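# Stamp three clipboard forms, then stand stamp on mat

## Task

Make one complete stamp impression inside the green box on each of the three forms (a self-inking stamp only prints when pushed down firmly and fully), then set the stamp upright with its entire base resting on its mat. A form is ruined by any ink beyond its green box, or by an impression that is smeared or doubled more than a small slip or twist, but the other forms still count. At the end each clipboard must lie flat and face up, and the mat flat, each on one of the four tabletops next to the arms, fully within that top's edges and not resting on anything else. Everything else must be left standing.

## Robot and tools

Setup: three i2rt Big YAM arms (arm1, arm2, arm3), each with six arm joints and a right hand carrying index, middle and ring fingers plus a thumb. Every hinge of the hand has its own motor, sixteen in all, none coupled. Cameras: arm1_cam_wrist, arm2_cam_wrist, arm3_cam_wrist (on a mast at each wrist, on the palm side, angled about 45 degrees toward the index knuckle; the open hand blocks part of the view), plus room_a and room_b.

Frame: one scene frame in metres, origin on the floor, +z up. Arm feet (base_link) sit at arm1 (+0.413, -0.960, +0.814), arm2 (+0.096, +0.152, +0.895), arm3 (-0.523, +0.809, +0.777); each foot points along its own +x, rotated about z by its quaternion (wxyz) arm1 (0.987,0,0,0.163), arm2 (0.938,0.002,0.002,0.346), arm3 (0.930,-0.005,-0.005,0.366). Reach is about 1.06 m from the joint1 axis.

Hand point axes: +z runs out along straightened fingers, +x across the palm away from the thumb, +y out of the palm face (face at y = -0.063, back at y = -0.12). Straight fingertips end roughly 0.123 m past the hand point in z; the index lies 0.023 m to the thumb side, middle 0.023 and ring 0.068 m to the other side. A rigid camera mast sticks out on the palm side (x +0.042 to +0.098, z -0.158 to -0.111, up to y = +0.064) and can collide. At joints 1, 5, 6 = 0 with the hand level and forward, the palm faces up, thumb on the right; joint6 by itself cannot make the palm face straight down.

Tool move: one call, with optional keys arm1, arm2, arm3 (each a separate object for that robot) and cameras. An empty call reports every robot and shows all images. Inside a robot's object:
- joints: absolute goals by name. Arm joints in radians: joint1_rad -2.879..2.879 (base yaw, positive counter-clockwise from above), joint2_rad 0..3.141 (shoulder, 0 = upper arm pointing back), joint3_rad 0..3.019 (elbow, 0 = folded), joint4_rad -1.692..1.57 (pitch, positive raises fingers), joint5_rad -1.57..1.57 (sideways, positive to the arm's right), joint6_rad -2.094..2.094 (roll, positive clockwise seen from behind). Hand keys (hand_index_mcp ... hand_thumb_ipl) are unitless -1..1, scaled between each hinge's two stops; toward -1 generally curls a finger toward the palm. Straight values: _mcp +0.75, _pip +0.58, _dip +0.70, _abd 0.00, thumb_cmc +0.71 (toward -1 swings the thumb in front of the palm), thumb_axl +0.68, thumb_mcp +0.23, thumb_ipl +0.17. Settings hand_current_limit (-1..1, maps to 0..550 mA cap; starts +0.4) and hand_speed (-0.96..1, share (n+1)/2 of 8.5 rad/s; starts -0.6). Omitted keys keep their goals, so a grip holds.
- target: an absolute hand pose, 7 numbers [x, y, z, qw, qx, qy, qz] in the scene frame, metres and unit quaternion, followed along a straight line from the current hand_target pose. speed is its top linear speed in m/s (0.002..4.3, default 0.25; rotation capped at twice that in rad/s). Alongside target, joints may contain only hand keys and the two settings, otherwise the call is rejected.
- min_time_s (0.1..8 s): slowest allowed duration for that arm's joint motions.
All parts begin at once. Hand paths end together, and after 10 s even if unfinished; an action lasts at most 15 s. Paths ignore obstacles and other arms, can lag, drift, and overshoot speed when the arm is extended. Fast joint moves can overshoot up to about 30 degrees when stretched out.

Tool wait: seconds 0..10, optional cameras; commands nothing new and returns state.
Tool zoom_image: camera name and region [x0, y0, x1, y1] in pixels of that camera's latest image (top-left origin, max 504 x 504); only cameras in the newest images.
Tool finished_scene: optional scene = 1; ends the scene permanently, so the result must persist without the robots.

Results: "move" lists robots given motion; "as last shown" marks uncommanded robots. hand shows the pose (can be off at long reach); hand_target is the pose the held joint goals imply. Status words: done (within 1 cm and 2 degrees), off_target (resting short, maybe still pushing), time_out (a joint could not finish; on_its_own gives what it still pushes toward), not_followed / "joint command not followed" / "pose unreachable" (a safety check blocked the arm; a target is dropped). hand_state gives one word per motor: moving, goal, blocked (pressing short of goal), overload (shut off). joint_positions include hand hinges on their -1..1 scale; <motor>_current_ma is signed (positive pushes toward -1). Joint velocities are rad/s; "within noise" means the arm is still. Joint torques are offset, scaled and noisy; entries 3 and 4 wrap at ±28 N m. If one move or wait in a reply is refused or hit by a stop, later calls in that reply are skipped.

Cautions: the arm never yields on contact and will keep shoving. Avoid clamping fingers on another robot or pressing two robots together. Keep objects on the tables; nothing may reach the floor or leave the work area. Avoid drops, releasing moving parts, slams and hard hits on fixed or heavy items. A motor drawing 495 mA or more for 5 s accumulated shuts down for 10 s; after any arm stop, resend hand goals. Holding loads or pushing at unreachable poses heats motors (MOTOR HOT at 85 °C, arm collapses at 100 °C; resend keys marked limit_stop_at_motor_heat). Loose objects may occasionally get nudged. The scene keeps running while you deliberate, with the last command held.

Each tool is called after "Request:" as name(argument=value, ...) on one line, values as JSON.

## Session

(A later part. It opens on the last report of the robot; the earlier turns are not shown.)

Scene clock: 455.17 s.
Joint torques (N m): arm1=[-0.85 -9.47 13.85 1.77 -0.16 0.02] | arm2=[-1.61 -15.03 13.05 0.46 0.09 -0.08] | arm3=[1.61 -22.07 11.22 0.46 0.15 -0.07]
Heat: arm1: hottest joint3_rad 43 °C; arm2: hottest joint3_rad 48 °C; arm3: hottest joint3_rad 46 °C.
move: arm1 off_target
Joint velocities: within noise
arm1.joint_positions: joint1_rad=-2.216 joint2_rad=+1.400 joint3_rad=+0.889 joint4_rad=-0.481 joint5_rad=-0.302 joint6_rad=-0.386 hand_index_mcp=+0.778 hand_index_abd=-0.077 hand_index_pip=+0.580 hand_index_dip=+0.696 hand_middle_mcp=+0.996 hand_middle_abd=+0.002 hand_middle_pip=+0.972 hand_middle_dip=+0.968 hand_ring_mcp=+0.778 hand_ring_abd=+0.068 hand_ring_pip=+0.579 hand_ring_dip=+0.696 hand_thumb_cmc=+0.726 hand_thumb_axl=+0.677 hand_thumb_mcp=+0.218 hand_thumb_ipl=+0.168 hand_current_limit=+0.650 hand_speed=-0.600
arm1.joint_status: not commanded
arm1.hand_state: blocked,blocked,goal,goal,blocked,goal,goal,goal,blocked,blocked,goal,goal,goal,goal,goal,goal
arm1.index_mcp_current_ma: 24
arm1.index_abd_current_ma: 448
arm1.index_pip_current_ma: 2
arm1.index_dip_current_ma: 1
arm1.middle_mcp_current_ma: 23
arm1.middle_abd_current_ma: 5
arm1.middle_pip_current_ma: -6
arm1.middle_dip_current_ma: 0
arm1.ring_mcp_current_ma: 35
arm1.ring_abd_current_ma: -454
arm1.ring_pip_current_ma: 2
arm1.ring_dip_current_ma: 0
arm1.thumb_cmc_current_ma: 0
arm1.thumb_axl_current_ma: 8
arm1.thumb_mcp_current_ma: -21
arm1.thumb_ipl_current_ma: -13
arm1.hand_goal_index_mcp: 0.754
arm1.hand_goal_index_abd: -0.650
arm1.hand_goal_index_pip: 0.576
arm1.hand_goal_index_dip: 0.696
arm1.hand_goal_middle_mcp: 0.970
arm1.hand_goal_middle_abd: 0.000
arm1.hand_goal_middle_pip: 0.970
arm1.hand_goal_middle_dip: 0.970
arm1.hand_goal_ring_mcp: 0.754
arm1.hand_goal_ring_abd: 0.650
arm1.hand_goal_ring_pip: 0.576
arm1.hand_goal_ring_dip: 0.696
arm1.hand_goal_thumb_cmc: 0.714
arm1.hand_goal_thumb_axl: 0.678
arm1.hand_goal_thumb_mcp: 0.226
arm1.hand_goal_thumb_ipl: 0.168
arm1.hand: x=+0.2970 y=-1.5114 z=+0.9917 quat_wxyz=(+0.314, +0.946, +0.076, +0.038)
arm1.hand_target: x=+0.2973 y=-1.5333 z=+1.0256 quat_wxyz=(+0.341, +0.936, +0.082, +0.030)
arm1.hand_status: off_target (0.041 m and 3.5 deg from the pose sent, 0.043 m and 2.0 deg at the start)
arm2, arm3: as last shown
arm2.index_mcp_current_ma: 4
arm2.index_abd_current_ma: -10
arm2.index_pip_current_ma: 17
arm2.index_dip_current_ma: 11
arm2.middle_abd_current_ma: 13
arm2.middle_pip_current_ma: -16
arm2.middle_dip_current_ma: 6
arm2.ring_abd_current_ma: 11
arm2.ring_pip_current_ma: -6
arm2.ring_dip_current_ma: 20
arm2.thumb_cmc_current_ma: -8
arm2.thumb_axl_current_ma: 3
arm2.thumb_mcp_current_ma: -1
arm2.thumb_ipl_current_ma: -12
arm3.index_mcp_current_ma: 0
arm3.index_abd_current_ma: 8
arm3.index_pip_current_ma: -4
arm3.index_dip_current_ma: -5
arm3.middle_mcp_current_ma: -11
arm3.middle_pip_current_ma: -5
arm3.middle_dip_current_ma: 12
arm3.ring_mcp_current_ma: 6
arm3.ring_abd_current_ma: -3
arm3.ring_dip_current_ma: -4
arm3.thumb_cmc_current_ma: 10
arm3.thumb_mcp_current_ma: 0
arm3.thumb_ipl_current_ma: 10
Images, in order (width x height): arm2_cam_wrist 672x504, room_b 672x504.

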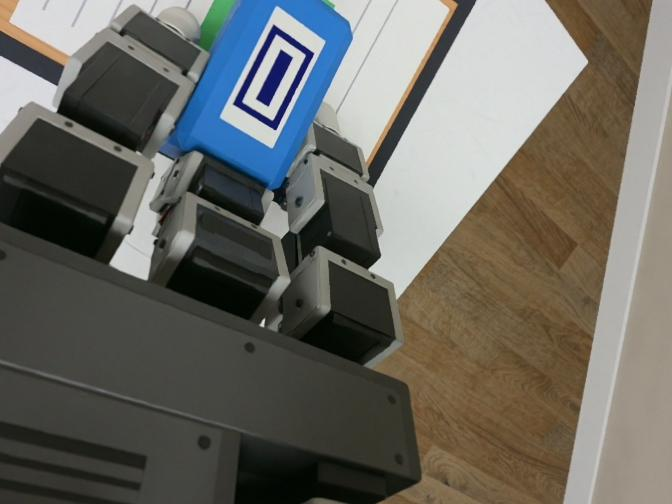

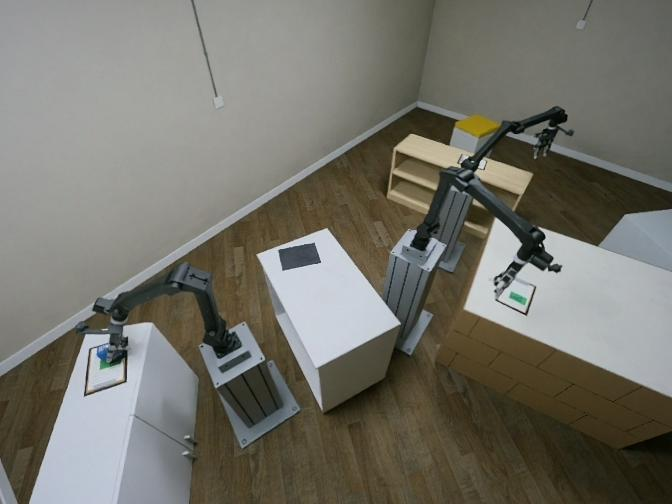

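Request:
move(arm1={"target": [0.3020, -1.5620, 1.0650, 0.3655, 0.9266, 0.0811, 0.0320], "speed": 0.1}, cameras=["arm2_cam_wrist","room_b"])

Request:
zoom_image(camera="room_b", region=[92, 330, 132, 370])

Request:
zoom_image(camera="arm2_cam_wrist", region=[180, 0, 440, 190])

Scene clock: 456.77 s.
Joint torques (N m): arm1=[-0.79 -10.34 14.41 1.78 -0.28 0.03] | arm2=[-1.61 -15.03 13.05 0.46 0.09 -0.09] | arm3=[1.55 -22.07 11.28 0.43 0.15 -0.06]
Heat: arm1: hottest joint3_rad 43 °C; arm2: hottest joint3_rad 48 °C; arm3: hottest joint3_rad 46 °C.
move: arm1 off_target
Joint velocities: within noise
arm1.joint_positions: joint1_rad=-2.191 joint2_rad=+1.413 joint3_rad=+0.976 joint4_rad=-0.500 joint5_rad=-0.302 joint6_rad=-0.351 hand_index_mcp=+0.778 hand_index_abd=-0.077 hand_index_pip=+0.580 hand_index_dip=+0.696 hand_middle_mcp=+0.996 hand_middle_abd=+0.002 hand_middle_pip=+0.972 hand_middle_dip=+0.968 hand_ring_mcp=+0.778 hand_ring_abd=+0.068 hand_ring_pip=+0.579 hand_ring_dip=+0.696 hand_thumb_cmc=+0.726 hand_thumb_axl=+0.677 hand_thumb_mcp=+0.218 hand_thumb_ipl=+0.168 hand_current_limit=+0.650 hand_speed=-0.600
arm1.joint_status: not commanded
arm1.hand_state: blocked,blocked,goal,goal,blocked,goal,goal,goal,blocked,blocked,goal,goal,goal,goal,goal,goal
arm1.index_mcp_current_ma: 29
arm1.index_abd_current_ma: 453
arm1.index_pip_current_ma: -2
arm1.index_dip_current_ma: 4
arm1.middle_mcp_current_ma: 20
arm1.middle_abd_current_ma: -2
arm1.middle_pip_current_ma: -9
arm1.middle_dip_current_ma: -5
arm1.ring_mcp_current_ma: 36
arm1.ring_abd_current_ma: -455
arm1.ring_pip_current_ma: 2
arm1.ring_dip_current_ma: 3
arm1.thumb_cmc_current_ma: 3
arm1.thumb_axl_current_ma: 6
arm1.thumb_mcp_current_ma: -24
arm1.thumb_ipl_current_ma: -7
arm1.hand_goal_index_mcp: 0.754
arm1.hand_goal_index_abd: -0.650
arm1.hand_goal_index_pip: 0.576
arm1.hand_goal_index_dip: 0.696
arm1.hand_goal_middle_mcp: 0.970
arm1.hand_goal_middle_abd: 0.000
arm1.hand_goal_middle_pip: 0.970
arm1.hand_goal_middle_dip: 0.970
arm1.hand_goal_ring_mcp: 0.754
arm1.hand_goal_ring_abd: 0.650
arm1.hand_goal_ring_pip: 0.576
arm1.hand_goal_ring_dip: 0.696
arm1.hand_goal_thumb_cmc: 0.714
arm1.hand_goal_thumb_axl: 0.678
arm1.hand_goal_thumb_mcp: 0.226
arm1.hand_goal_thumb_ipl: 0.168
arm1.hand: x=+0.3002 y=-1.5388 z=+1.0282 quat_wxyz=(+0.337, +0.938, +0.074, +0.038)
arm1.hand_target: x=+0.3028 y=-1.5590 z=+1.0654 quat_wxyz=(+0.366, +0.927, +0.081, +0.032)
arm1.hand_status: off_target (0.044 m and 3.6 deg from the pose sent, 0.089 m and 6.4 deg at the start)
arm2, arm3: as last shown
arm2.index_mcp_current_ma: 2
arm2.index_abd_current_ma: -21
arm2.index_pip_current_ma: -1
arm2.index_dip_current_ma: 0
arm2.middle_mcp_current_ma: -15
arm2.middle_abd_current_ma: 14
arm2.middle_pip_current_ma: -12
arm2.middle_dip_current_ma: 1
arm2.ring_mcp_current_ma: 7
arm2.ring_abd_current_ma: -6
arm2.ring_pip_current_ma: 9
arm2.ring_dip_current_ma: 7
arm2.thumb_cmc_current_ma: 5
arm2.thumb_axl_current_ma: 1
arm2.thumb_mcp_current_ma: -5
arm3.index_mcp_current_ma: -6
arm3.index_abd_current_ma: 7
arm3.index_pip_current_ma: -1
arm3.index_dip_current_ma: -4
arm3.middle_mcp_current_ma: -12
arm3.middle_abd_current_ma: 6
arm3.middle_pip_current_ma: -3
arm3.middle_dip_current_ma: 9
arm3.ring_mcp_current_ma: 5
arm3.ring_abd_current_ma: -6
arm3.ring_pip_current_ma: 4
arm3.ring_dip_current_ma: -8
arm3.thumb_cmc_current_ma: 9
arm3.thumb_axl_current_ma: -12
arm3.thumb_mcp_current_ma: -2
arm3.thumb_ipl_current_ma: 8
Images, in order (width x height): arm2_cam_wrist 672x504, room_b 672x504.

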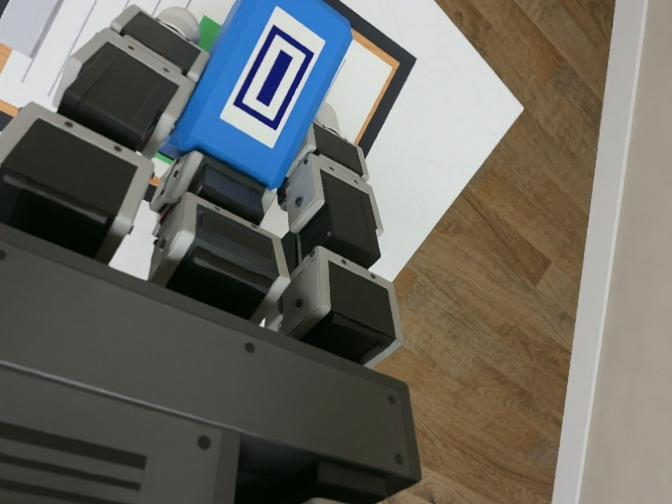

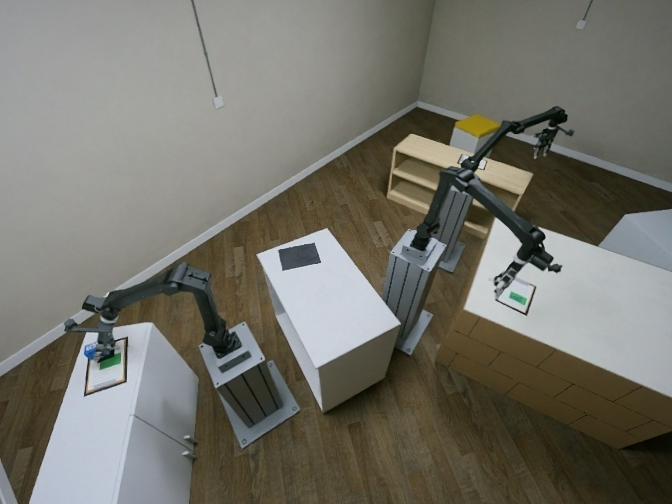

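Scaled by 12.600.

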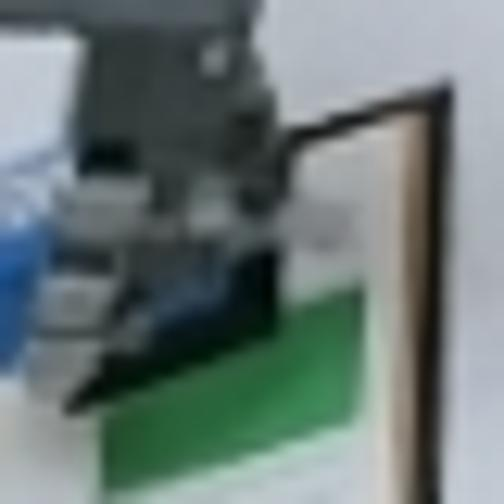

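Scaled by 1.938.

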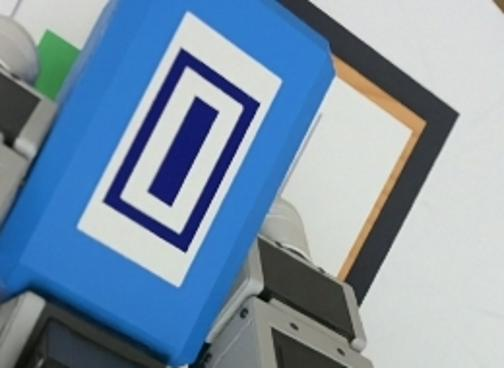

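Request:
move(arm1={"target": [0.3050, -1.5310, 0.9990, 0.3366, 0.9376, 0.0821, 0.0295], "speed": 0.08}, cameras=["arm2_cam_wrist","room_b"])

Request:
zoom_image(camera="room_b", region=[92, 340, 132, 380])

Request:
zoom_image(camera="arm2_cam_wrist", region=[180, 0, 440, 190])

Scene clock: 458.90 s.
Joint torques (N m): arm1=[-1.44 -10.23 9.25 2.54 -0.12 -0.13] | arm2=[-1.55 -15.03 13.05 0.46 0.09 -0.09] | arm3=[1.38 -22.12 11.25 0.44 0.15 -0.07]
Heat: arm1: hottest joint3_rad 43 °C; arm2: hottest joint3_rad 48 °C; arm3: hottest joint3_rad 46 °C.
move: arm1 done
Joint velocities: within noise
arm1.joint_positions: joint1_rad=-2.191 joint2_rad=+1.427 joint3_rad=+0.900 joint4_rad=-0.433 joint5_rad=-0.287 joint6_rad=-0.356 hand_index_mcp=+0.778 hand_index_abd=-0.077 hand_index_pip=+0.580 hand_index_dip=+0.696 hand_middle_mcp=+0.996 hand_middle_abd=+0.002 hand_middle_pip=+0.972 hand_middle_dip=+0.968 hand_ring_mcp=+0.778 hand_ring_abd=+0.068 hand_ring_pip=+0.579 hand_ring_dip=+0.696 hand_thumb_cmc=+0.726 hand_thumb_axl=+0.677 hand_thumb_mcp=+0.218 hand_thumb_ipl=+0.168 hand_current_limit=+0.650 hand_speed=-0.600
arm1.joint_status: not commanded
arm1.hand_state: blocked,blocked,goal,goal,blocked,goal,goal,goal,blocked,blocked,goal,goal,goal,goal,goal,goal
arm1.index_mcp_current_ma: 25
arm1.index_abd_current_ma: 450
arm1.index_pip_current_ma: -1
arm1.index_dip_current_ma: 3
arm1.middle_mcp_current_ma: 27
arm1.middle_abd_current_ma: 2
arm1.middle_pip_current_ma: -5
arm1.middle_dip_current_ma: -1
arm1.ring_mcp_current_ma: 36
arm1.ring_abd_current_ma: -452
arm1.ring_pip_current_ma: 2
arm1.ring_dip_current_ma: 1
arm1.thumb_cmc_current_ma: 1
arm1.thumb_axl_current_ma: 9
arm1.thumb_mcp_current_ma: -21
arm1.thumb_ipl_current_ma: -7
arm1.hand_goal_index_mcp: 0.754
arm1.hand_goal_index_abd: -0.650
arm1.hand_goal_index_pip: 0.576
arm1.hand_goal_index_dip: 0.696
arm1.hand_goal_middle_mcp: 0.970
arm1.hand_goal_middle_abd: 0.000
arm1.hand_goal_middle_pip: 0.970
arm1.hand_goal_middle_dip: 0.970
arm1.hand_goal_ring_mcp: 0.754
arm1.hand_goal_ring_abd: 0.650
arm1.hand_goal_ring_pip: 0.576
arm1.hand_goal_ring_dip: 0.696
arm1.hand_goal_thumb_cmc: 0.714
arm1.hand_goal_thumb_axl: 0.678
arm1.hand_goal_thumb_mcp: 0.226
arm1.hand_goal_thumb_ipl: 0.168
arm1.hand: x=+0.3022 y=-1.5256 z=+0.9922 quat_wxyz=(+0.325, +0.942, +0.073, +0.035)
arm1.hand_target: x=+0.3051 y=-1.5309 z=+0.9990 quat_wxyz=(+0.336, +0.938, +0.082, +0.029)
arm1.hand_status: done (0.009 m and 1.8 deg from the pose sent, 0.031 m and 1.3 deg at the start)
arm2, arm3: as last shown
arm2.index_mcp_current_ma: -6
arm2.index_abd_current_ma: -19
arm2.index_pip_current_ma: -14
arm2.index_dip_current_ma: 6
arm2.middle_mcp_current_ma: -25
arm2.middle_abd_current_ma: 13
arm2.middle_pip_current_ma: -17
arm2.middle_dip_current_ma: 15
arm2.ring_mcp_current_ma: 21
arm2.ring_abd_current_ma: -2
arm2.ring_pip_current_ma: 6
arm2.ring_dip_current_ma: -11
arm2.thumb_cmc_current_ma: 29
arm2.thumb_ipl_current_ma: 0
arm3.index_mcp_current_ma: -5
arm3.index_abd_current_ma: 3
arm3.index_pip_current_ma: 6
arm3.index_dip_current_ma: -3
arm3.middle_abd_current_ma: 4
arm3.middle_pip_current_ma: -5
arm3.middle_dip_current_ma: 10
arm3.ring_mcp_current_ma: 7
arm3.ring_pip_current_ma: 1
arm3.ring_dip_current_ma: -3
arm3.thumb_cmc_current_ma: 11
arm3.thumb_axl_current_ma: -10
arm3.thumb_mcp_current_ma: -6
arm3.thumb_ipl_current_ma: 9
Images, in order (width x height): arm2_cam_wrist 672x504, room_b 672x504.

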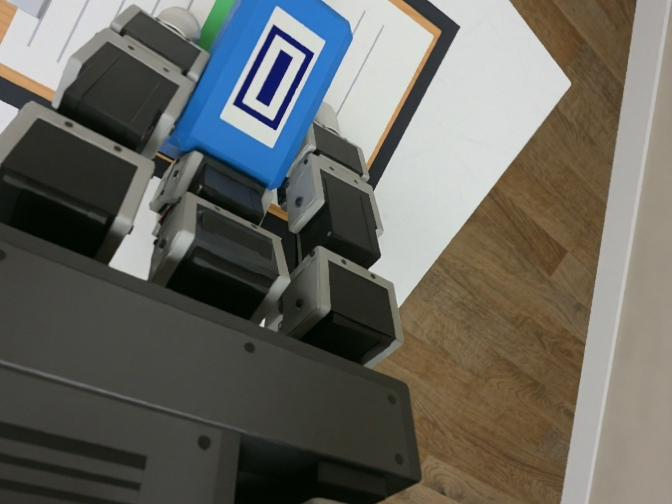

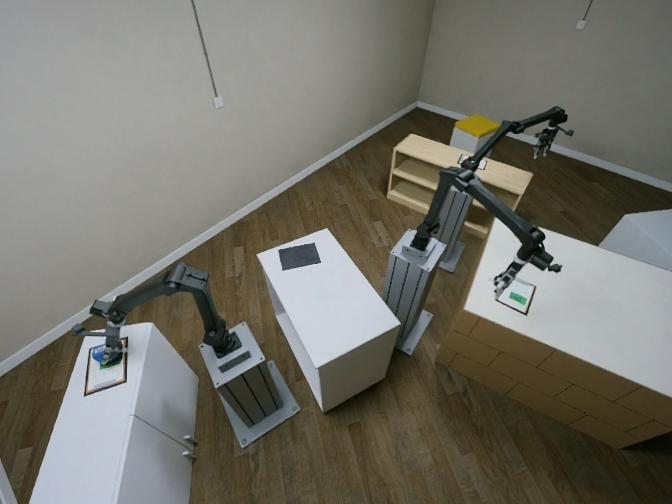

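Scaled by 12.600.

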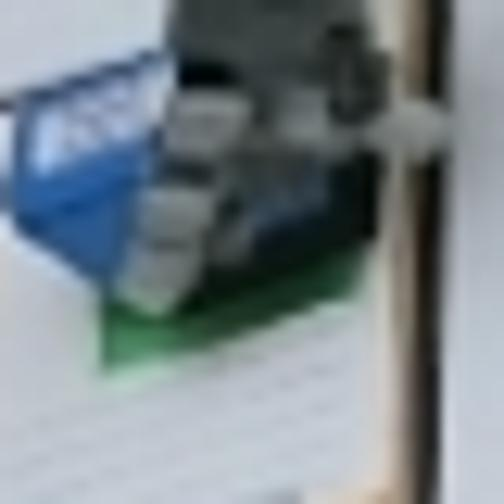

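Scaled by 1.938.

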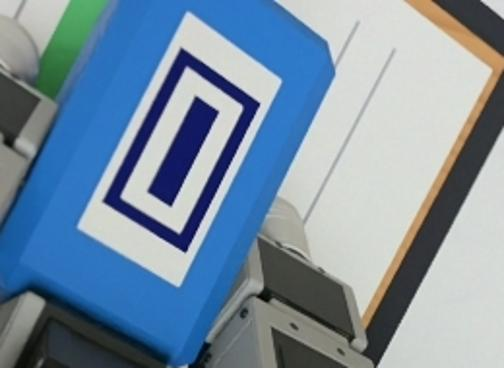

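Request:
move(arm1={"target": [0.3050, -1.5450, 1.0000, 0.3489, 0.9331, 0.0817, 0.0305], "speed": 0.08}, cameras=["arm2_cam_wrist","room_b"])

Request:
zoom_image(camera="room_b", region=[92, 340, 132, 380])

Scene clock: 460.67 s.
Joint torques (N m): arm1=[-0.85 -9.99 10.51 2.58 -0.28 -0.04] | arm2=[-1.61 -15.03 13.07 0.46 0.1 -0.09] | arm3=[1.67 -22.18 11.26 0.44 0.15 -0.07]
Heat: arm1: hottest joint3_rad 43 °C; arm2: hottest joint3_rad 48 °C; arm3: hottest joint3_rad 46 °C.
move: arm1 off_target
Joint velocities: within noise
arm1.joint_positions: joint1_rad=-2.191 joint2_rad=+1.452 joint3_rad=+0.900 joint4_rad=-0.394 joint5_rad=-0.289 joint6_rad=-0.356 hand_index_mcp=+0.778 hand_index_abd=-0.077 hand_index_pip=+0.580 hand_index_dip=+0.696 hand_middle_mcp=+0.997 hand_middle_abd=+0.002 hand_middle_pip=+0.972 hand_middle_dip=+0.968 hand_ring_mcp=+0.778 hand_ring_abd=+0.068 hand_ring_pip=+0.579 hand_ring_dip=+0.696 hand_thumb_cmc=+0.726 hand_thumb_axl=+0.677 hand_thumb_mcp=+0.218 hand_thumb_ipl=+0.168 hand_current_limit=+0.650 hand_speed=-0.600
arm1.joint_status: not commanded
arm1.hand_state: blocked,blocked,goal,goal,blocked,goal,goal,goal,blocked,blocked,goal,goal,goal,goal,goal,goal
arm1.index_mcp_current_ma: 29
arm1.index_abd_current_ma: 450
arm1.index_pip_current_ma: -2
arm1.index_dip_current_ma: 2
arm1.middle_mcp_current_ma: 22
arm1.middle_abd_current_ma: 0
arm1.middle_pip_current_ma: -7
arm1.middle_dip_current_ma: -2
arm1.ring_mcp_current_ma: 31
arm1.ring_abd_current_ma: -457
arm1.ring_pip_current_ma: 2
arm1.ring_dip_current_ma: -1
arm1.thumb_cmc_current_ma: 6
arm1.thumb_axl_current_ma: 6
arm1.thumb_mcp_current_ma: -20
arm1.thumb_ipl_current_ma: -4
arm1.hand_goal_index_mcp: 0.754
arm1.hand_goal_index_abd: -0.650
arm1.hand_goal_index_pip: 0.576
arm1.hand_goal_index_dip: 0.696
arm1.hand_goal_middle_mcp: 0.970
arm1.hand_goal_middle_abd: 0.000
arm1.hand_goal_middle_pip: 0.970
arm1.hand_goal_middle_dip: 0.970
arm1.hand_goal_ring_mcp: 0.754
arm1.hand_goal_ring_abd: 0.650
arm1.hand_goal_ring_pip: 0.576
arm1.hand_goal_ring_dip: 0.696
arm1.hand_goal_thumb_cmc: 0.714
arm1.hand_goal_thumb_axl: 0.678
arm1.hand_goal_thumb_mcp: 0.226
arm1.hand_goal_thumb_ipl: 0.168
arm1.hand: x=+0.3006 y=-1.5321 z=+0.9867 quat_wxyz=(+0.332, +0.940, +0.074, +0.033)
arm1.hand_target: x=+0.3053 y=-1.5443 z=+1.0003 quat_wxyz=(+0.349, +0.933, +0.082, +0.031)
arm1.hand_status: off_target (0.019 m and 2.3 deg from the pose sent, 0.021 m and 3.1 deg at the start)
arm2, arm3: as last shown
arm2.index_mcp_current_ma: -10
arm2.index_abd_current_ma: 2
arm2.index_pip_current_ma: -2
arm2.index_dip_current_ma: 19
arm2.middle_mcp_current_ma: -17
arm2.middle_abd_current_ma: 8
arm2.middle_pip_current_ma: 8
arm2.middle_dip_current_ma: 7
arm2.ring_mcp_current_ma: 11
arm2.ring_abd_current_ma: 2
arm2.ring_pip_current_ma: -7
arm2.ring_dip_current_ma: -2
arm2.thumb_cmc_current_ma: 16
arm2.thumb_axl_current_ma: -10
arm2.thumb_mcp_current_ma: -6
arm2.thumb_ipl_current_ma: 11
arm3.index_mcp_current_ma: -3
arm3.index_abd_current_ma: 6
arm3.index_pip_current_ma: -2
arm3.index_dip_current_ma: -4
arm3.middle_mcp_current_ma: -15
arm3.middle_abd_current_ma: 8
arm3.middle_pip_current_ma: -2
arm3.middle_dip_current_ma: 9
arm3.ring_mcp_current_ma: 3
arm3.ring_abd_current_ma: -4
arm3.ring_pip_current_ma: 6
arm3.ring_dip_current_ma: -6
arm3.thumb_cmc_current_ma: 12
arm3.thumb_mcp_current_ma: 1
arm3.thumb_ipl_current_ma: 11
Images, in order (width x height): arm2_cam_wrist 672x504, room_b 672x504.

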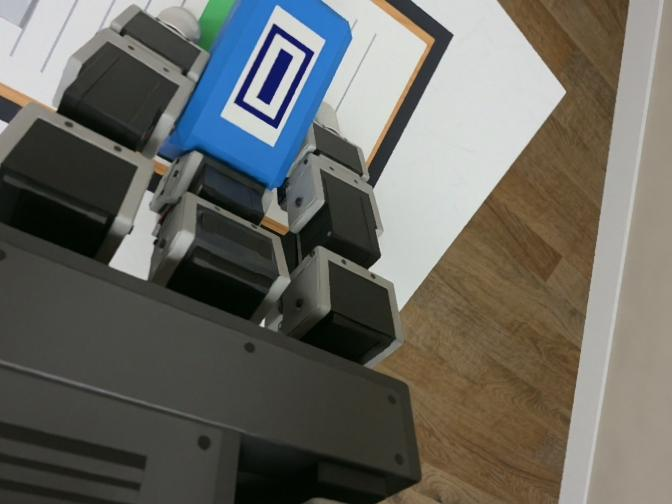

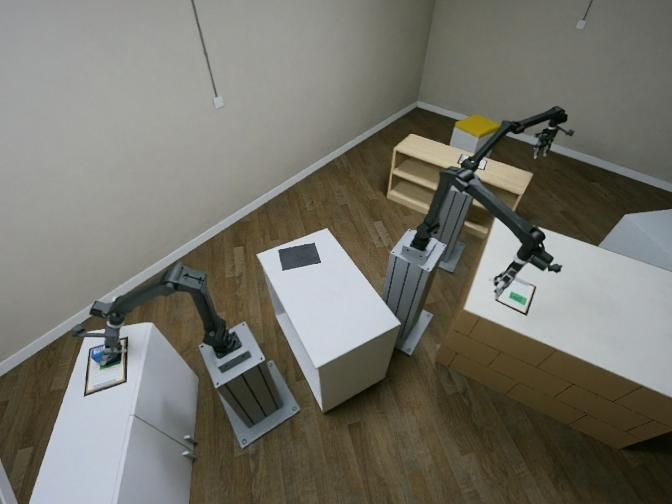

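Scaled by 12.600.

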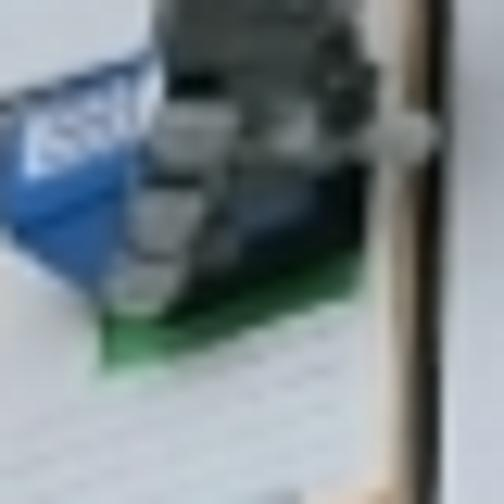

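Request:
move(cameras=["arm2_cam_wrist","room_b","room_a"])

Scene clock: 461.67 s.
Joint torques (N m): arm1=[-0.79 -10.05 10.54 2.55 -0.28 -0.04] | arm2=[-1.61 -15.03 13.04 0.44 0.1 -0.09] | arm3=[1.55 -22.24 11.28 0.46 0.14 -0.08]
Heat: arm1: hottest joint3_rad 43 °C; arm2: hottest joint3_rad 48 °C; arm3: hottest joint3_rad 46 °C.
Joint velocities: within noise
arm1.joint_positions: joint1_rad=-2.191 joint2_rad=+1.452 joint3_rad=+0.900 joint4_rad=-0.394 joint5_rad=-0.289 joint6_rad=-0.356 hand_index_mcp=+0.778 hand_index_abd=-0.077 hand_index_pip=+0.580 hand_index_dip=+0.696 hand_middle_mcp=+0.997 hand_middle_abd=+0.002 hand_middle_pip=+0.972 hand_middle_dip=+0.968 hand_ring_mcp=+0.778 hand_ring_abd=+0.068 hand_ring_pip=+0.579 hand_ring_dip=+0.696 hand_thumb_cmc=+0.726 hand_thumb_axl=+0.677 hand_thumb_mcp=+0.218 hand_thumb_ipl=+0.168 hand_current_limit=+0.650 hand_speed=-0.600
arm1.joint_status: not commanded
arm1.hand_state: blocked,blocked,goal,goal,blocked,goal,goal,goal,blocked,blocked,goal,goal,goal,goal,goal,goal
arm1.index_mcp_current_ma: 27
arm1.index_abd_current_ma: 454
arm1.index_pip_current_ma: -3
arm1.index_dip_current_ma: 0
arm1.middle_mcp_current_ma: 31
arm1.middle_abd_current_ma: 4
arm1.middle_pip_current_ma: -3
arm1.middle_dip_current_ma: -4
arm1.ring_mcp_current_ma: 41
arm1.ring_abd_current_ma: -453
arm1.ring_pip_current_ma: -1
arm1.ring_dip_current_ma: 5
arm1.thumb_cmc_current_ma: 5
arm1.thumb_axl_current_ma: 7
arm1.thumb_mcp_current_ma: -20
arm1.thumb_ipl_current_ma: -7
arm1.hand_goal_index_mcp: 0.754
arm1.hand_goal_index_abd: -0.650
arm1.hand_goal_index_pip: 0.576
arm1.hand_goal_index_dip: 0.696
arm1.hand_goal_middle_mcp: 0.970
arm1.hand_goal_middle_abd: 0.000
arm1.hand_goal_middle_pip: 0.970
arm1.hand_goal_middle_dip: 0.970
arm1.hand_goal_ring_mcp: 0.754
arm1.hand_goal_ring_abd: 0.650
arm1.hand_goal_ring_pip: 0.576
arm1.hand_goal_ring_dip: 0.696
arm1.hand_goal_thumb_cmc: 0.714
arm1.hand_goal_thumb_axl: 0.678
arm1.hand_goal_thumb_mcp: 0.226
arm1.hand_goal_thumb_ipl: 0.168
arm1.hand: x=+0.3006 y=-1.5321 z=+0.9867 quat_wxyz=(+0.332, +0.940, +0.074, +0.033) (m; scene frame)
arm1.hand_target: x=+0.3053 y=-1.5443 z=+1.0003 quat_wxyz=(+0.349, +0.933, +0.082, +0.031) (m; scene frame)
arm1.hand_status: off_target (0.019 m and 2.3 deg from the pose sent, 0.021 m and 3.1 deg at the start)
arm2.joint_positions: joint1_rad=-0.297 joint2_rad=+1.646 joint3_rad=+1.447 joint4_rad=-1.379 joint5_rad=-0.004 joint6_rad=+0.010 hand_index_mcp=+0.758 hand_index_abd=-0.021 hand_index_pip=+0.579 hand_index_dip=+0.695 hand_middle_mcp=+0.956 hand_middle_abd=-0.004 hand_middle_pip=+0.961 hand_middle_dip=+0.965 hand_ring_mcp=+0.759 hand_ring_abd=+0.012 hand_ring_pip=+0.573 hand_ring_dip=+0.687 hand_thumb_cmc=+0.727 hand_thumb_axl=+0.677 hand_thumb_mcp=+0.214 hand_thumb_ipl=+0.168 hand_current_limit=+0.400 hand_speed=-0.600
arm2.joint_status: not commanded
arm2.hand_state: goal,blocked,goal,goal,goal,goal,goal,goal,goal,goal,goal,goal,goal,goal,goal,goal
arm2.index_mcp_current_ma: 5
arm2.index_abd_current_ma: -2
arm2.index_pip_current_ma: -9
arm2.index_dip_current_ma: 10
arm2.middle_mcp_current_ma: -13
arm2.middle_abd_current_ma: 1
arm2.middle_pip_current_ma: -10
arm2.middle_dip_current_ma: 26
arm2.ring_mcp_current_ma: -2
arm2.ring_abd_current_ma: 4
arm2.ring_pip_current_ma: 1
arm2.ring_dip_current_ma: -3
arm2.thumb_cmc_current_ma: 13
arm2.thumb_axl_current_ma: -18
arm2.thumb_mcp_current_ma: 4
arm2.thumb_ipl_current_ma: -2
arm2.hand_goal_index_mcp: 0.754
arm2.hand_goal_index_abd: 0.000
arm2.hand_goal_index_pip: 0.576
arm2.hand_goal_index_dip: 0.696
arm2.hand_goal_middle_mcp: 0.970
arm2.hand_goal_middle_abd: 0.000
arm2.hand_goal_middle_pip: 0.970
arm2.hand_goal_middle_dip: 0.970
arm2.hand_goal_ring_mcp: 0.754
arm2.hand_goal_ring_abd: 0.000
arm2.hand_goal_ring_pip: 0.576
arm2.hand_goal_ring_dip: 0.696
arm2.hand_goal_thumb_cmc: 0.714
arm2.hand_goal_thumb_axl: 0.678
arm2.hand_goal_thumb_mcp: 0.226
arm2.hand_goal_thumb_ipl: 0.168
arm2.hand: x=+0.6339 y=+0.3596 z=+1.0719 quat_wxyz=(-0.007, +0.553, +0.833, -0.002) (m; scene frame)
arm2.hand_target: x=+0.6459 y=+0.3624 z=+1.0996 quat_wxyz=(+0.008, +0.553, +0.833, +0.019) (m; scene frame)
arm2.hand_status: not commanded
arm3.joint_positions: joint1_rad=+0.904 joint2_rad=+2.229 joint3_rad=+2.433 joint4_rad=-1.685 joint5_rad=+0.008 joint6_rad=+1.581 hand_index_mcp=+0.748 hand_index_abd=+0.003 hand_index_pip=+0.571 hand_index_dip=+0.701 hand_middle_mcp=+0.960 hand_middle_abd=+0.000 hand_middle_pip=+0.966 hand_middle_dip=+0.968 hand_ring_mcp=+0.748 hand_ring_abd=+0.007 hand_ring_pip=+0.570 hand_ring_dip=+0.698 hand_thumb_cmc=+0.719 hand_thumb_axl=+0.677 hand_thumb_mcp=+0.221 hand_thumb_ipl=+0.168 hand_current_limit=+0.400 hand_speed=-0.600
arm3.joint_status: not commanded
arm3.hand_state: goal,goal,goal,goal,goal,goal,goal,goal,goal,goal,goal,goal,goal,goal,goal,goal
arm3.index_mcp_current_ma: -4
arm3.index_abd_current_ma: 4
arm3.index_pip_current_ma: 3
arm3.index_dip_current_ma: -4
arm3.middle_mcp_current_ma: -9
arm3.middle_abd_current_ma: 8
arm3.middle_pip_current_ma: -1
arm3.middle_dip_current_ma: 9
arm3.ring_mcp_current_ma: 7
arm3.ring_abd_current_ma: -4
arm3.ring_pip_current_ma: 2
arm3.ring_dip_current_ma: -7
arm3.thumb_cmc_current_ma: 11
arm3.thumb_axl_current_ma: -7
arm3.thumb_mcp_current_ma: -7
arm3.thumb_ipl_current_ma: 11
arm3.hand_goal_index_mcp: 0.754
arm3.hand_goal_index_abd: 0.000
arm3.hand_goal_index_pip: 0.576
arm3.hand_goal_index_dip: 0.696
arm3.hand_goal_middle_mcp: 0.970
arm3.hand_goal_middle_abd: 0.000
arm3.hand_goal_middle_pip: 0.970
arm3.hand_goal_middle_dip: 0.970
arm3.hand_goal_ring_mcp: 0.754
arm3.hand_goal_ring_abd: 0.000
arm3.hand_goal_ring_pip: 0.576
arm3.hand_goal_ring_dip: 0.696
arm3.hand_goal_thumb_cmc: 0.714
arm3.hand_goal_thumb_axl: 0.678
arm3.hand_goal_thumb_mcp: 0.226
arm3.hand_goal_thumb_ipl: 0.168
arm3.hand: x=-0.4964 y=+1.4951 z=+0.9914 quat_wxyz=(-0.024, +0.680, +0.732, +0.036) (m; scene frame)
arm3.hand_target: x=-0.4940 y=+1.4990 z=+1.0070 quat_wxyz=(-0.033, +0.679, +0.732, +0.046) (m; scene frame)
arm3.hand_status: not commanded
pictures: arm2_cam_wrist, room_a, room_b
Images, in order (width x height): arm2_cam_wrist 672x504, room_a 672x504, room_b 672x504.

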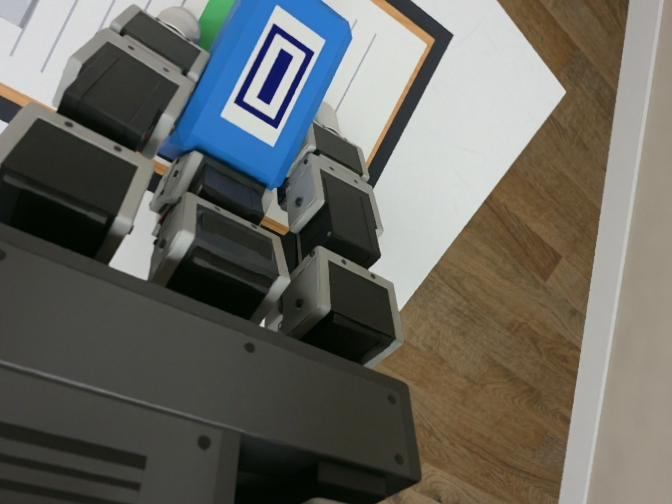

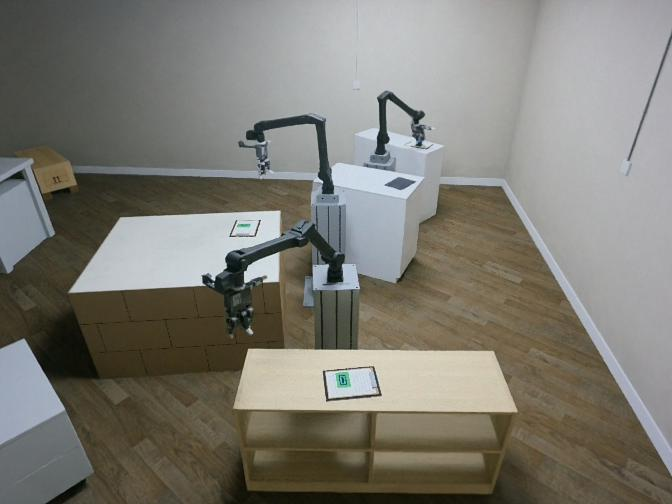

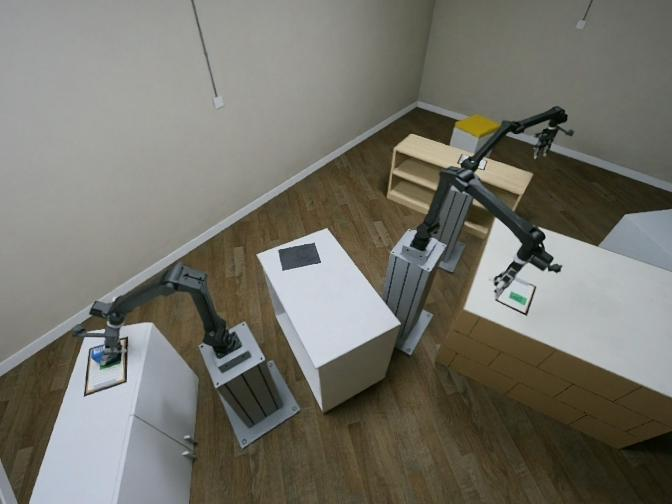

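Request:
zoom_image(camera="room_b", region=[92, 340, 132, 380])

Request:
zoom_image(camera="room_b", region=[62, 300, 152, 390])

Scaled by 12.600.

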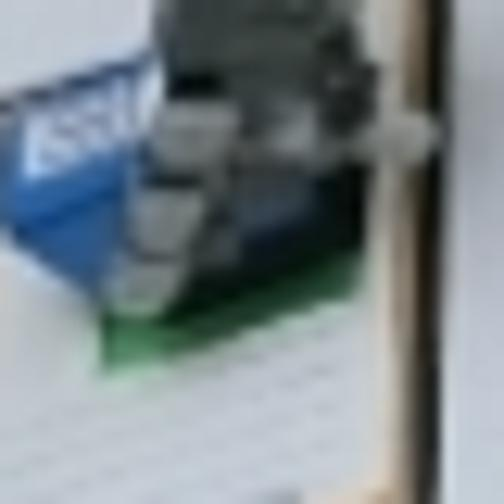

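Scaled by 5.600.

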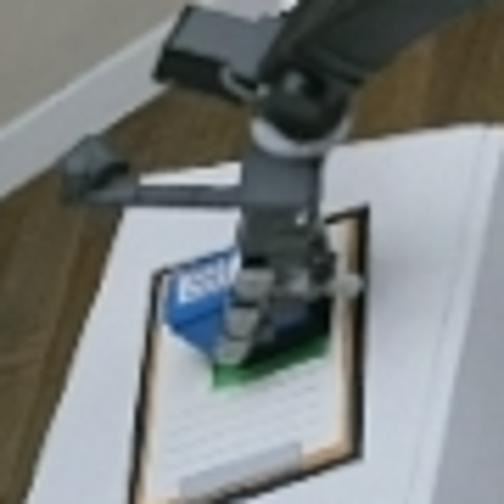

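Request:
move(arm1={"joints":{"hand_index_abd":-0.13,"hand_ring_abd":0.12,"hand_speed":-0.92}}, cameras=["arm2_cam_wrist","room_b"])

Request:
zoom_image(camera="room_b", region=[92, 340, 132, 380])

Scene clock: 463.73 s.
Joint torques (N m): arm1=[-0.79 -10.05 10.54 2.47 -0.28 -0.04] | arm2=[-1.61 -15.03 13.04 0.46 0.1 -0.09] | arm3=[1.49 -22.24 11.3 0.43 0.14 -0.08]
Heat: arm1: hottest joint3_rad 43 °C; arm2: hottest joint3_rad 48 °C; arm3: hottest joint3_rad 46 °C.
move: arm1 off_target
Joint velocities: within noise
arm1.joint_positions: joint1_rad=-2.191 joint2_rad=+1.452 joint3_rad=+0.900 joint4_rad=-0.391 joint5_rad=-0.289 joint6_rad=-0.356 hand_index_mcp=+0.778 hand_index_abd=-0.079 hand_index_pip=+0.580 hand_index_dip=+0.696 hand_middle_mcp=+0.996 hand_middle_abd=+0.002 hand_middle_pip=+0.972 hand_middle_dip=+0.968 hand_ring_mcp=+0.778 hand_ring_abd=+0.060 hand_ring_pip=+0.579 hand_ring_dip=+0.696 hand_thumb_cmc=+0.726 hand_thumb_axl=+0.677 hand_thumb_mcp=+0.218 hand_thumb_ipl=+0.168 hand_current_limit=+0.650 hand_speed=-0.920
arm1.joint_status: hand_index_abd off_target (ended at -0.079, target -0.130); hand_ring_abd off_target (ended at +0.060, target +0.120); the others done
arm1.hand_state: blocked,blocked,goal,goal,blocked,goal,goal,goal,blocked,blocked,goal,goal,goal,goal,goal,goal
arm1.index_mcp_current_ma: 27
arm1.index_abd_current_ma: 35
arm1.index_pip_current_ma: 3
arm1.index_dip_current_ma: -1
arm1.middle_mcp_current_ma: 24
arm1.middle_abd_current_ma: 2
arm1.middle_pip_current_ma: -5
arm1.middle_dip_current_ma: 2
arm1.ring_mcp_current_ma: 39
arm1.ring_abd_current_ma: -52
arm1.ring_pip_current_ma: 1
arm1.ring_dip_current_ma: -3
arm1.thumb_cmc_current_ma: 3
arm1.thumb_axl_current_ma: 7
arm1.thumb_mcp_current_ma: -20
arm1.thumb_ipl_current_ma: -7
arm1.hand_goal_index_mcp: 0.754
arm1.hand_goal_index_abd: -0.130
arm1.hand_goal_index_pip: 0.576
arm1.hand_goal_index_dip: 0.696
arm1.hand_goal_middle_mcp: 0.970
arm1.hand_goal_middle_abd: 0.000
arm1.hand_goal_middle_pip: 0.970
arm1.hand_goal_middle_dip: 0.970
arm1.hand_goal_ring_mcp: 0.754
arm1.hand_goal_ring_abd: 0.120
arm1.hand_goal_ring_pip: 0.576
arm1.hand_goal_ring_dip: 0.696
arm1.hand_goal_thumb_cmc: 0.714
arm1.hand_goal_thumb_axl: 0.678
arm1.hand_goal_thumb_mcp: 0.226
arm1.hand_goal_thumb_ipl: 0.168
arm1.hand: x=+0.3005 y=-1.5324 z=+0.9872 quat_wxyz=(+0.333, +0.939, +0.074, +0.033)
arm1.hand_target: x=+0.3053 y=-1.5443 z=+1.0003 quat_wxyz=(+0.349, +0.933, +0.082, +0.031)
arm1.hand_status: not commanded
arm2, arm3: as last shown
arm2.index_mcp_current_ma: 2
arm2.index_abd_current_ma: -17
arm2.index_pip_current_ma: -10
arm2.index_dip_current_ma: 2
arm2.middle_mcp_current_ma: -31
arm2.middle_abd_current_ma: 12
arm2.middle_dip_current_ma: -8
arm2.ring_mcp_current_ma: 8
arm2.ring_abd_current_ma: -9
arm2.ring_pip_current_ma: -6
arm2.ring_dip_current_ma: -2
arm2.thumb_cmc_current_ma: 24
arm2.thumb_axl_current_ma: 2
arm2.thumb_mcp_current_ma: -10
arm2.thumb_ipl_current_ma: -3
arm3.index_mcp_current_ma: -5
arm3.index_abd_current_ma: 6
arm3.index_pip_current_ma: 1
arm3.index_dip_current_ma: -3
arm3.middle_abd_current_ma: 7
arm3.middle_pip_current_ma: -9
arm3.middle_dip_current_ma: 5
arm3.ring_mcp_current_ma: 4
arm3.ring_abd_current_ma: -7
arm3.ring_pip_current_ma: -1
arm3.ring_dip_current_ma: -5
arm3.thumb_cmc_current_ma: 10
arm3.thumb_axl_current_ma: -10
arm3.thumb_mcp_current_ma: 0
arm3.thumb_ipl_current_ma: 7
Images, in order (width x height): arm2_cam_wrist 672x504, room_b 672x504.

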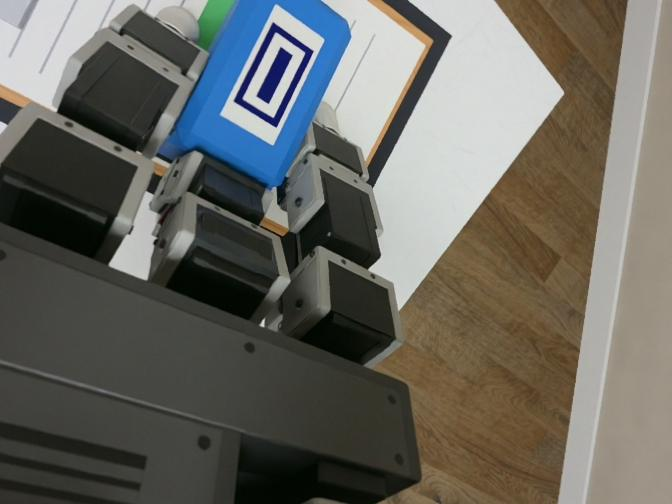

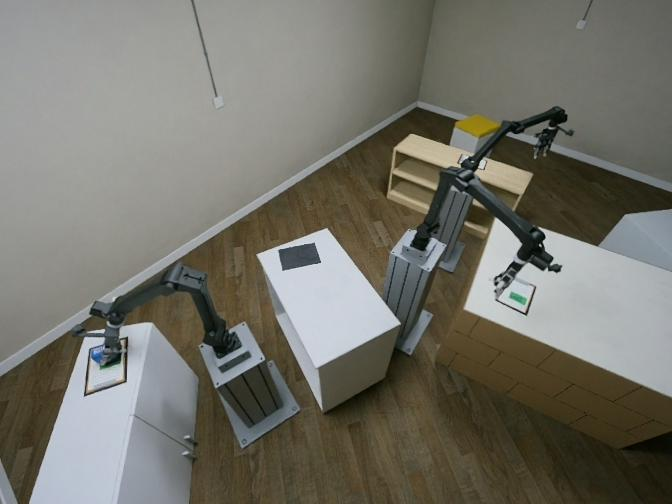

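Scaled by 12.600.

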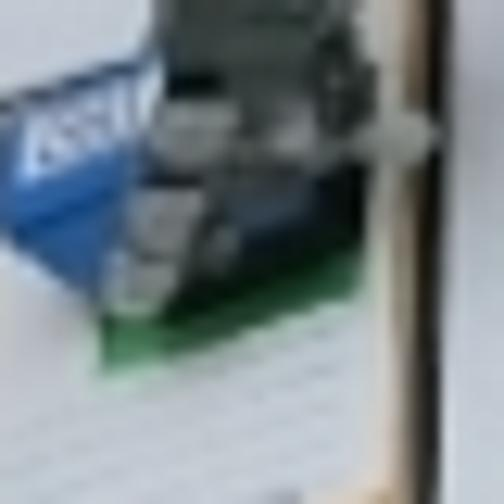

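Request:
move(arm1={"joints":{"hand_index_abd":-0.05,"hand_ring_abd":0.04,"hand_speed":-0.95}}, cameras=["arm2_cam_wrist","room_b"])

Request:
zoom_image(camera="room_b", region=[92, 340, 132, 380])

Scene clock: 464.63 s.
Joint torques (N m): arm1=[-0.91 -9.99 10.55 2.5 -0.29 -0.03] | arm2=[-1.61 -15.03 13.05 0.46 0.09 -0.09] | arm3=[1.49 -22.18 11.29 0.46 0.14 -0.06]
Heat: arm1: hottest joint3_rad 43 °C; arm2: hottest joint3_rad 48 °C; arm3: hottest joint3_rad 46 °C.
move: arm1 done
Joint velocities: within noise
arm1.joint_positions: joint1_rad=-2.191 joint2_rad=+1.452 joint3_rad=+0.900 joint4_rad=-0.391 joint5_rad=-0.289 joint6_rad=-0.356 hand_index_mcp=+0.778 hand_index_abd=-0.062 hand_index_pip=+0.580 hand_index_dip=+0.696 hand_middle_mcp=+0.996 hand_middle_abd=-0.001 hand_middle_pip=+0.972 hand_middle_dip=+0.968 hand_ring_mcp=+0.777 hand_ring_abd=+0.047 hand_ring_pip=+0.579 hand_ring_dip=+0.696 hand_thumb_cmc=+0.726 hand_thumb_axl=+0.677 hand_thumb_mcp=+0.218 hand_thumb_ipl=+0.168 hand_current_limit=+0.650 hand_speed=-0.950
arm1.joint_status: all done
arm1.hand_state: blocked,goal,goal,goal,blocked,goal,goal,goal,blocked,goal,goal,goal,goal,goal,goal,goal
arm1.index_mcp_current_ma: 23
arm1.index_abd_current_ma: -12
arm1.index_pip_current_ma: -3
arm1.index_dip_current_ma: 3
arm1.middle_mcp_current_ma: 24
arm1.middle_abd_current_ma: 5
arm1.middle_pip_current_ma: -7
arm1.middle_dip_current_ma: 2
arm1.ring_mcp_current_ma: 43
arm1.ring_abd_current_ma: 0
arm1.ring_pip_current_ma: -1
arm1.ring_dip_current_ma: -2
arm1.thumb_cmc_current_ma: -3
arm1.thumb_axl_current_ma: 6
arm1.thumb_mcp_current_ma: -20
arm1.thumb_ipl_current_ma: -3
arm1.hand_goal_index_mcp: 0.754
arm1.hand_goal_index_abd: -0.050
arm1.hand_goal_index_pip: 0.576
arm1.hand_goal_index_dip: 0.696
arm1.hand_goal_middle_mcp: 0.970
arm1.hand_goal_middle_abd: 0.000
arm1.hand_goal_middle_pip: 0.970
arm1.hand_goal_middle_dip: 0.970
arm1.hand_goal_ring_mcp: 0.754
arm1.hand_goal_ring_abd: 0.040
arm1.hand_goal_ring_pip: 0.576
arm1.hand_goal_ring_dip: 0.696
arm1.hand_goal_thumb_cmc: 0.714
arm1.hand_goal_thumb_axl: 0.678
arm1.hand_goal_thumb_mcp: 0.226
arm1.hand_goal_thumb_ipl: 0.168
arm1.hand: x=+0.3005 y=-1.5324 z=+0.9872 quat_wxyz=(+0.333, +0.939, +0.074, +0.033)
arm1.hand_target: x=+0.3053 y=-1.5443 z=+1.0003 quat_wxyz=(+0.349, +0.933, +0.082, +0.031)
arm1.hand_status: not commanded
arm2, arm3: as last shown
arm2.index_abd_current_ma: -19
arm2.index_pip_current_ma: -6
arm2.index_dip_current_ma: 0
arm2.middle_mcp_current_ma: -10
arm2.middle_abd_current_ma: 3
arm2.middle_pip_current_ma: -1
arm2.middle_dip_current_ma: 19
arm2.ring_mcp_current_ma: -3
arm2.ring_abd_current_ma: 19
arm2.ring_pip_current_ma: 0
arm2.ring_dip_current_ma: -10
arm2.thumb_cmc_current_ma: 16
arm2.thumb_axl_current_ma: -10
arm2.thumb_mcp_current_ma: -6
arm2.thumb_ipl_current_ma: -12
arm3.index_mcp_current_ma: -3
arm3.index_abd_current_ma: 3
arm3.index_dip_current_ma: -1
arm3.middle_mcp_current_ma: -13
arm3.middle_abd_current_ma: 8
arm3.middle_pip_current_ma: -5
arm3.middle_dip_current_ma: 9
arm3.ring_mcp_current_ma: 6
arm3.ring_abd_current_ma: -6
arm3.ring_pip_current_ma: 3
arm3.ring_dip_current_ma: -6
arm3.thumb_cmc_current_ma: 13
arm3.thumb_mcp_current_ma: -2
arm3.thumb_ipl_current_ma: 6
Images, in order (width x height): arm2_cam_wrist 672x504, room_b 672x504.

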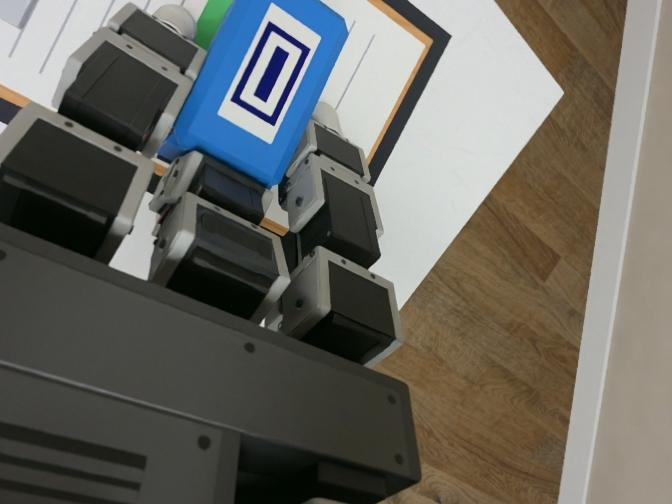

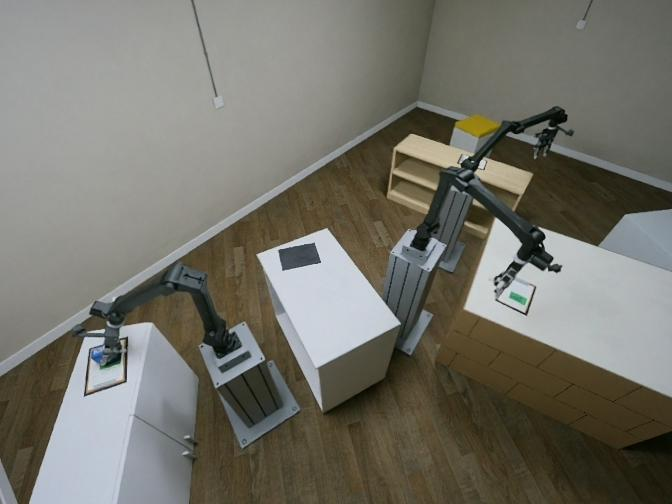

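Scaled by 12.600.

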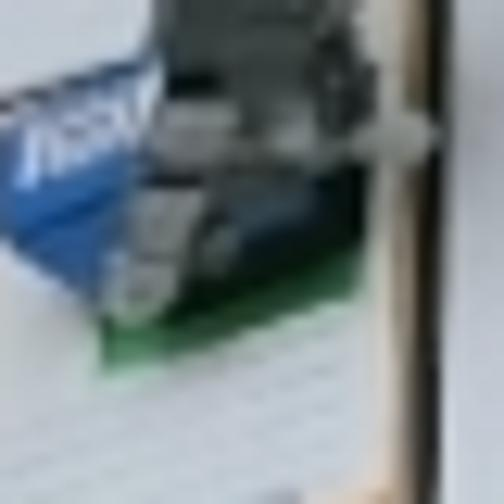

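Request:
move(arm1={"joints":{"hand_index_abd":-0.02,"hand_ring_abd":0.01,"hand_speed":-0.95}}, cameras=["arm2_cam_wrist","room_b"])

Request:
zoom_image(camera="room_b", region=[92, 340, 132, 380])

Scene clock: 465.40 s.
Joint torques (N m): arm1=[-0.97 -9.99 10.55 2.48 -0.28 -0.04] | arm2=[-1.61 -15.03 13.05 0.46 0.09 -0.09] | arm3=[1.49 -22.12 11.23 0.43 0.13 -0.06]
Heat: arm1: hottest joint3_rad 43 °C; arm2: hottest joint3_rad 48 °C; arm3: hottest joint3_rad 46 °C.
move: arm1 done
Joint velocities: within noise
arm1.joint_positions: joint1_rad=-2.191 joint2_rad=+1.452 joint3_rad=+0.900 joint4_rad=-0.391 joint5_rad=-0.289 joint6_rad=-0.356 hand_index_mcp=+0.778 hand_index_abd=-0.032 hand_index_pip=+0.580 hand_index_dip=+0.696 hand_middle_mcp=+0.996 hand_middle_abd=-0.003 hand_middle_pip=+0.972 hand_middle_dip=+0.968 hand_ring_mcp=+0.777 hand_ring_abd=+0.029 hand_ring_pip=+0.578 hand_ring_dip=+0.696 hand_thumb_cmc=+0.726 hand_thumb_axl=+0.677 hand_thumb_mcp=+0.218 hand_thumb_ipl=+0.168 hand_current_limit=+0.650 hand_speed=-0.950
arm1.joint_status: all done
arm1.hand_state: blocked,goal,goal,goal,blocked,goal,goal,goal,blocked,goal,goal,goal,goal,goal,goal,goal
arm1.index_mcp_current_ma: 22
arm1.index_abd_current_ma: -7
arm1.index_pip_current_ma: 0
arm1.index_dip_current_ma: 4
arm1.middle_mcp_current_ma: 23
arm1.middle_abd_current_ma: -5
arm1.middle_pip_current_ma: -8
arm1.middle_dip_current_ma: 0
arm1.ring_mcp_current_ma: 36
arm1.ring_abd_current_ma: 15
arm1.ring_pip_current_ma: 2
arm1.ring_dip_current_ma: 6
arm1.thumb_cmc_current_ma: 4
arm1.thumb_axl_current_ma: 4
arm1.thumb_mcp_current_ma: -23
arm1.thumb_ipl_current_ma: -11
arm1.hand_goal_index_mcp: 0.754
arm1.hand_goal_index_abd: -0.020
arm1.hand_goal_index_pip: 0.576
arm1.hand_goal_index_dip: 0.696
arm1.hand_goal_middle_mcp: 0.970
arm1.hand_goal_middle_abd: 0.000
arm1.hand_goal_middle_pip: 0.970
arm1.hand_goal_middle_dip: 0.970
arm1.hand_goal_ring_mcp: 0.754
arm1.hand_goal_ring_abd: 0.010
arm1.hand_goal_ring_pip: 0.576
arm1.hand_goal_ring_dip: 0.696
arm1.hand_goal_thumb_cmc: 0.714
arm1.hand_goal_thumb_axl: 0.678
arm1.hand_goal_thumb_mcp: 0.226
arm1.hand_goal_thumb_ipl: 0.168
arm1.hand: x=+0.3005 y=-1.5324 z=+0.9872 quat_wxyz=(+0.333, +0.939, +0.074, +0.033)
arm1.hand_target: x=+0.3053 y=-1.5443 z=+1.0003 quat_wxyz=(+0.349, +0.933, +0.082, +0.031)
arm1.hand_status: not commanded
arm2, arm3: as last shown
arm2.index_mcp_current_ma: -19
arm2.index_abd_current_ma: -3
arm2.index_pip_current_ma: 3
arm2.index_dip_current_ma: -3
arm2.middle_mcp_current_ma: -12
arm2.middle_abd_current_ma: 7
arm2.middle_pip_current_ma: -18
arm2.middle_dip_current_ma: 6
arm2.ring_mcp_current_ma: 6
arm2.ring_abd_current_ma: 5
arm2.ring_pip_current_ma: 3
arm2.ring_dip_current_ma: -5
arm2.thumb_cmc_current_ma: 7
arm2.thumb_axl_current_ma: 0
arm2.thumb_mcp_current_ma: 2
arm2.thumb_ipl_current_ma: -19
arm3.index_mcp_current_ma: -4
arm3.index_abd_current_ma: 2
arm3.index_dip_current_ma: 1
arm3.middle_mcp_current_ma: -9
arm3.middle_abd_current_ma: 5
arm3.middle_dip_current_ma: 10
arm3.ring_abd_current_ma: -9
arm3.ring_pip_current_ma: 1
arm3.ring_dip_current_ma: -4
arm3.thumb_cmc_current_ma: 9
arm3.thumb_axl_current_ma: -11
arm3.thumb_mcp_current_ma: -7
arm3.thumb_ipl_current_ma: 10
Images, in order (width x height): arm2_cam_wrist 672x504, room_b 672x504.

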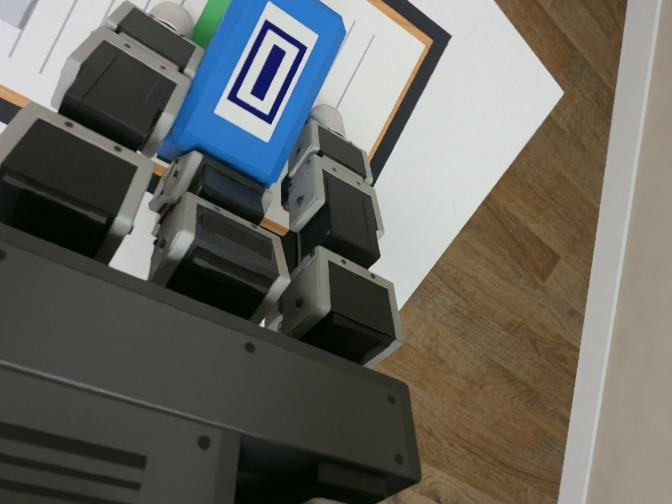

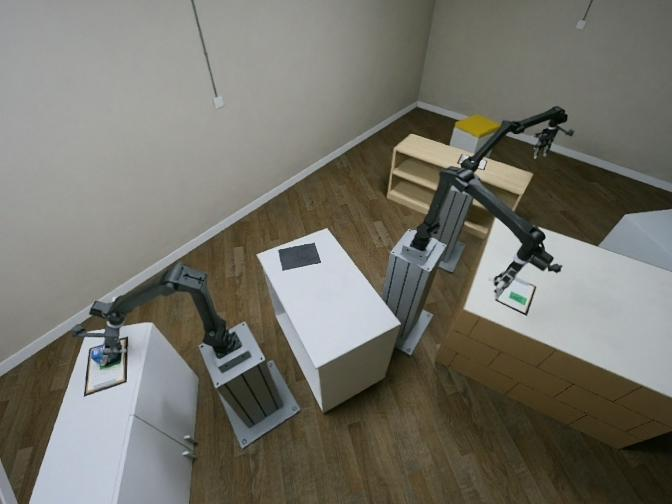

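Scaled by 12.600.

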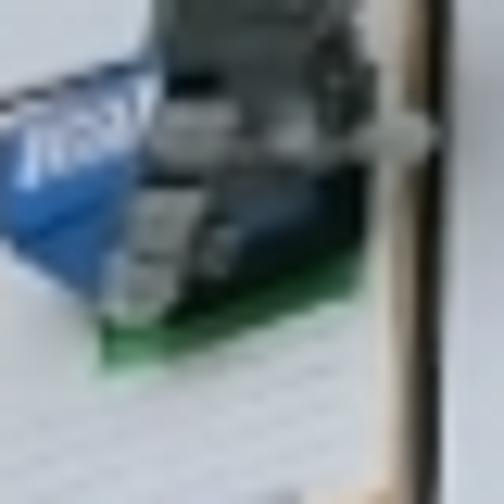

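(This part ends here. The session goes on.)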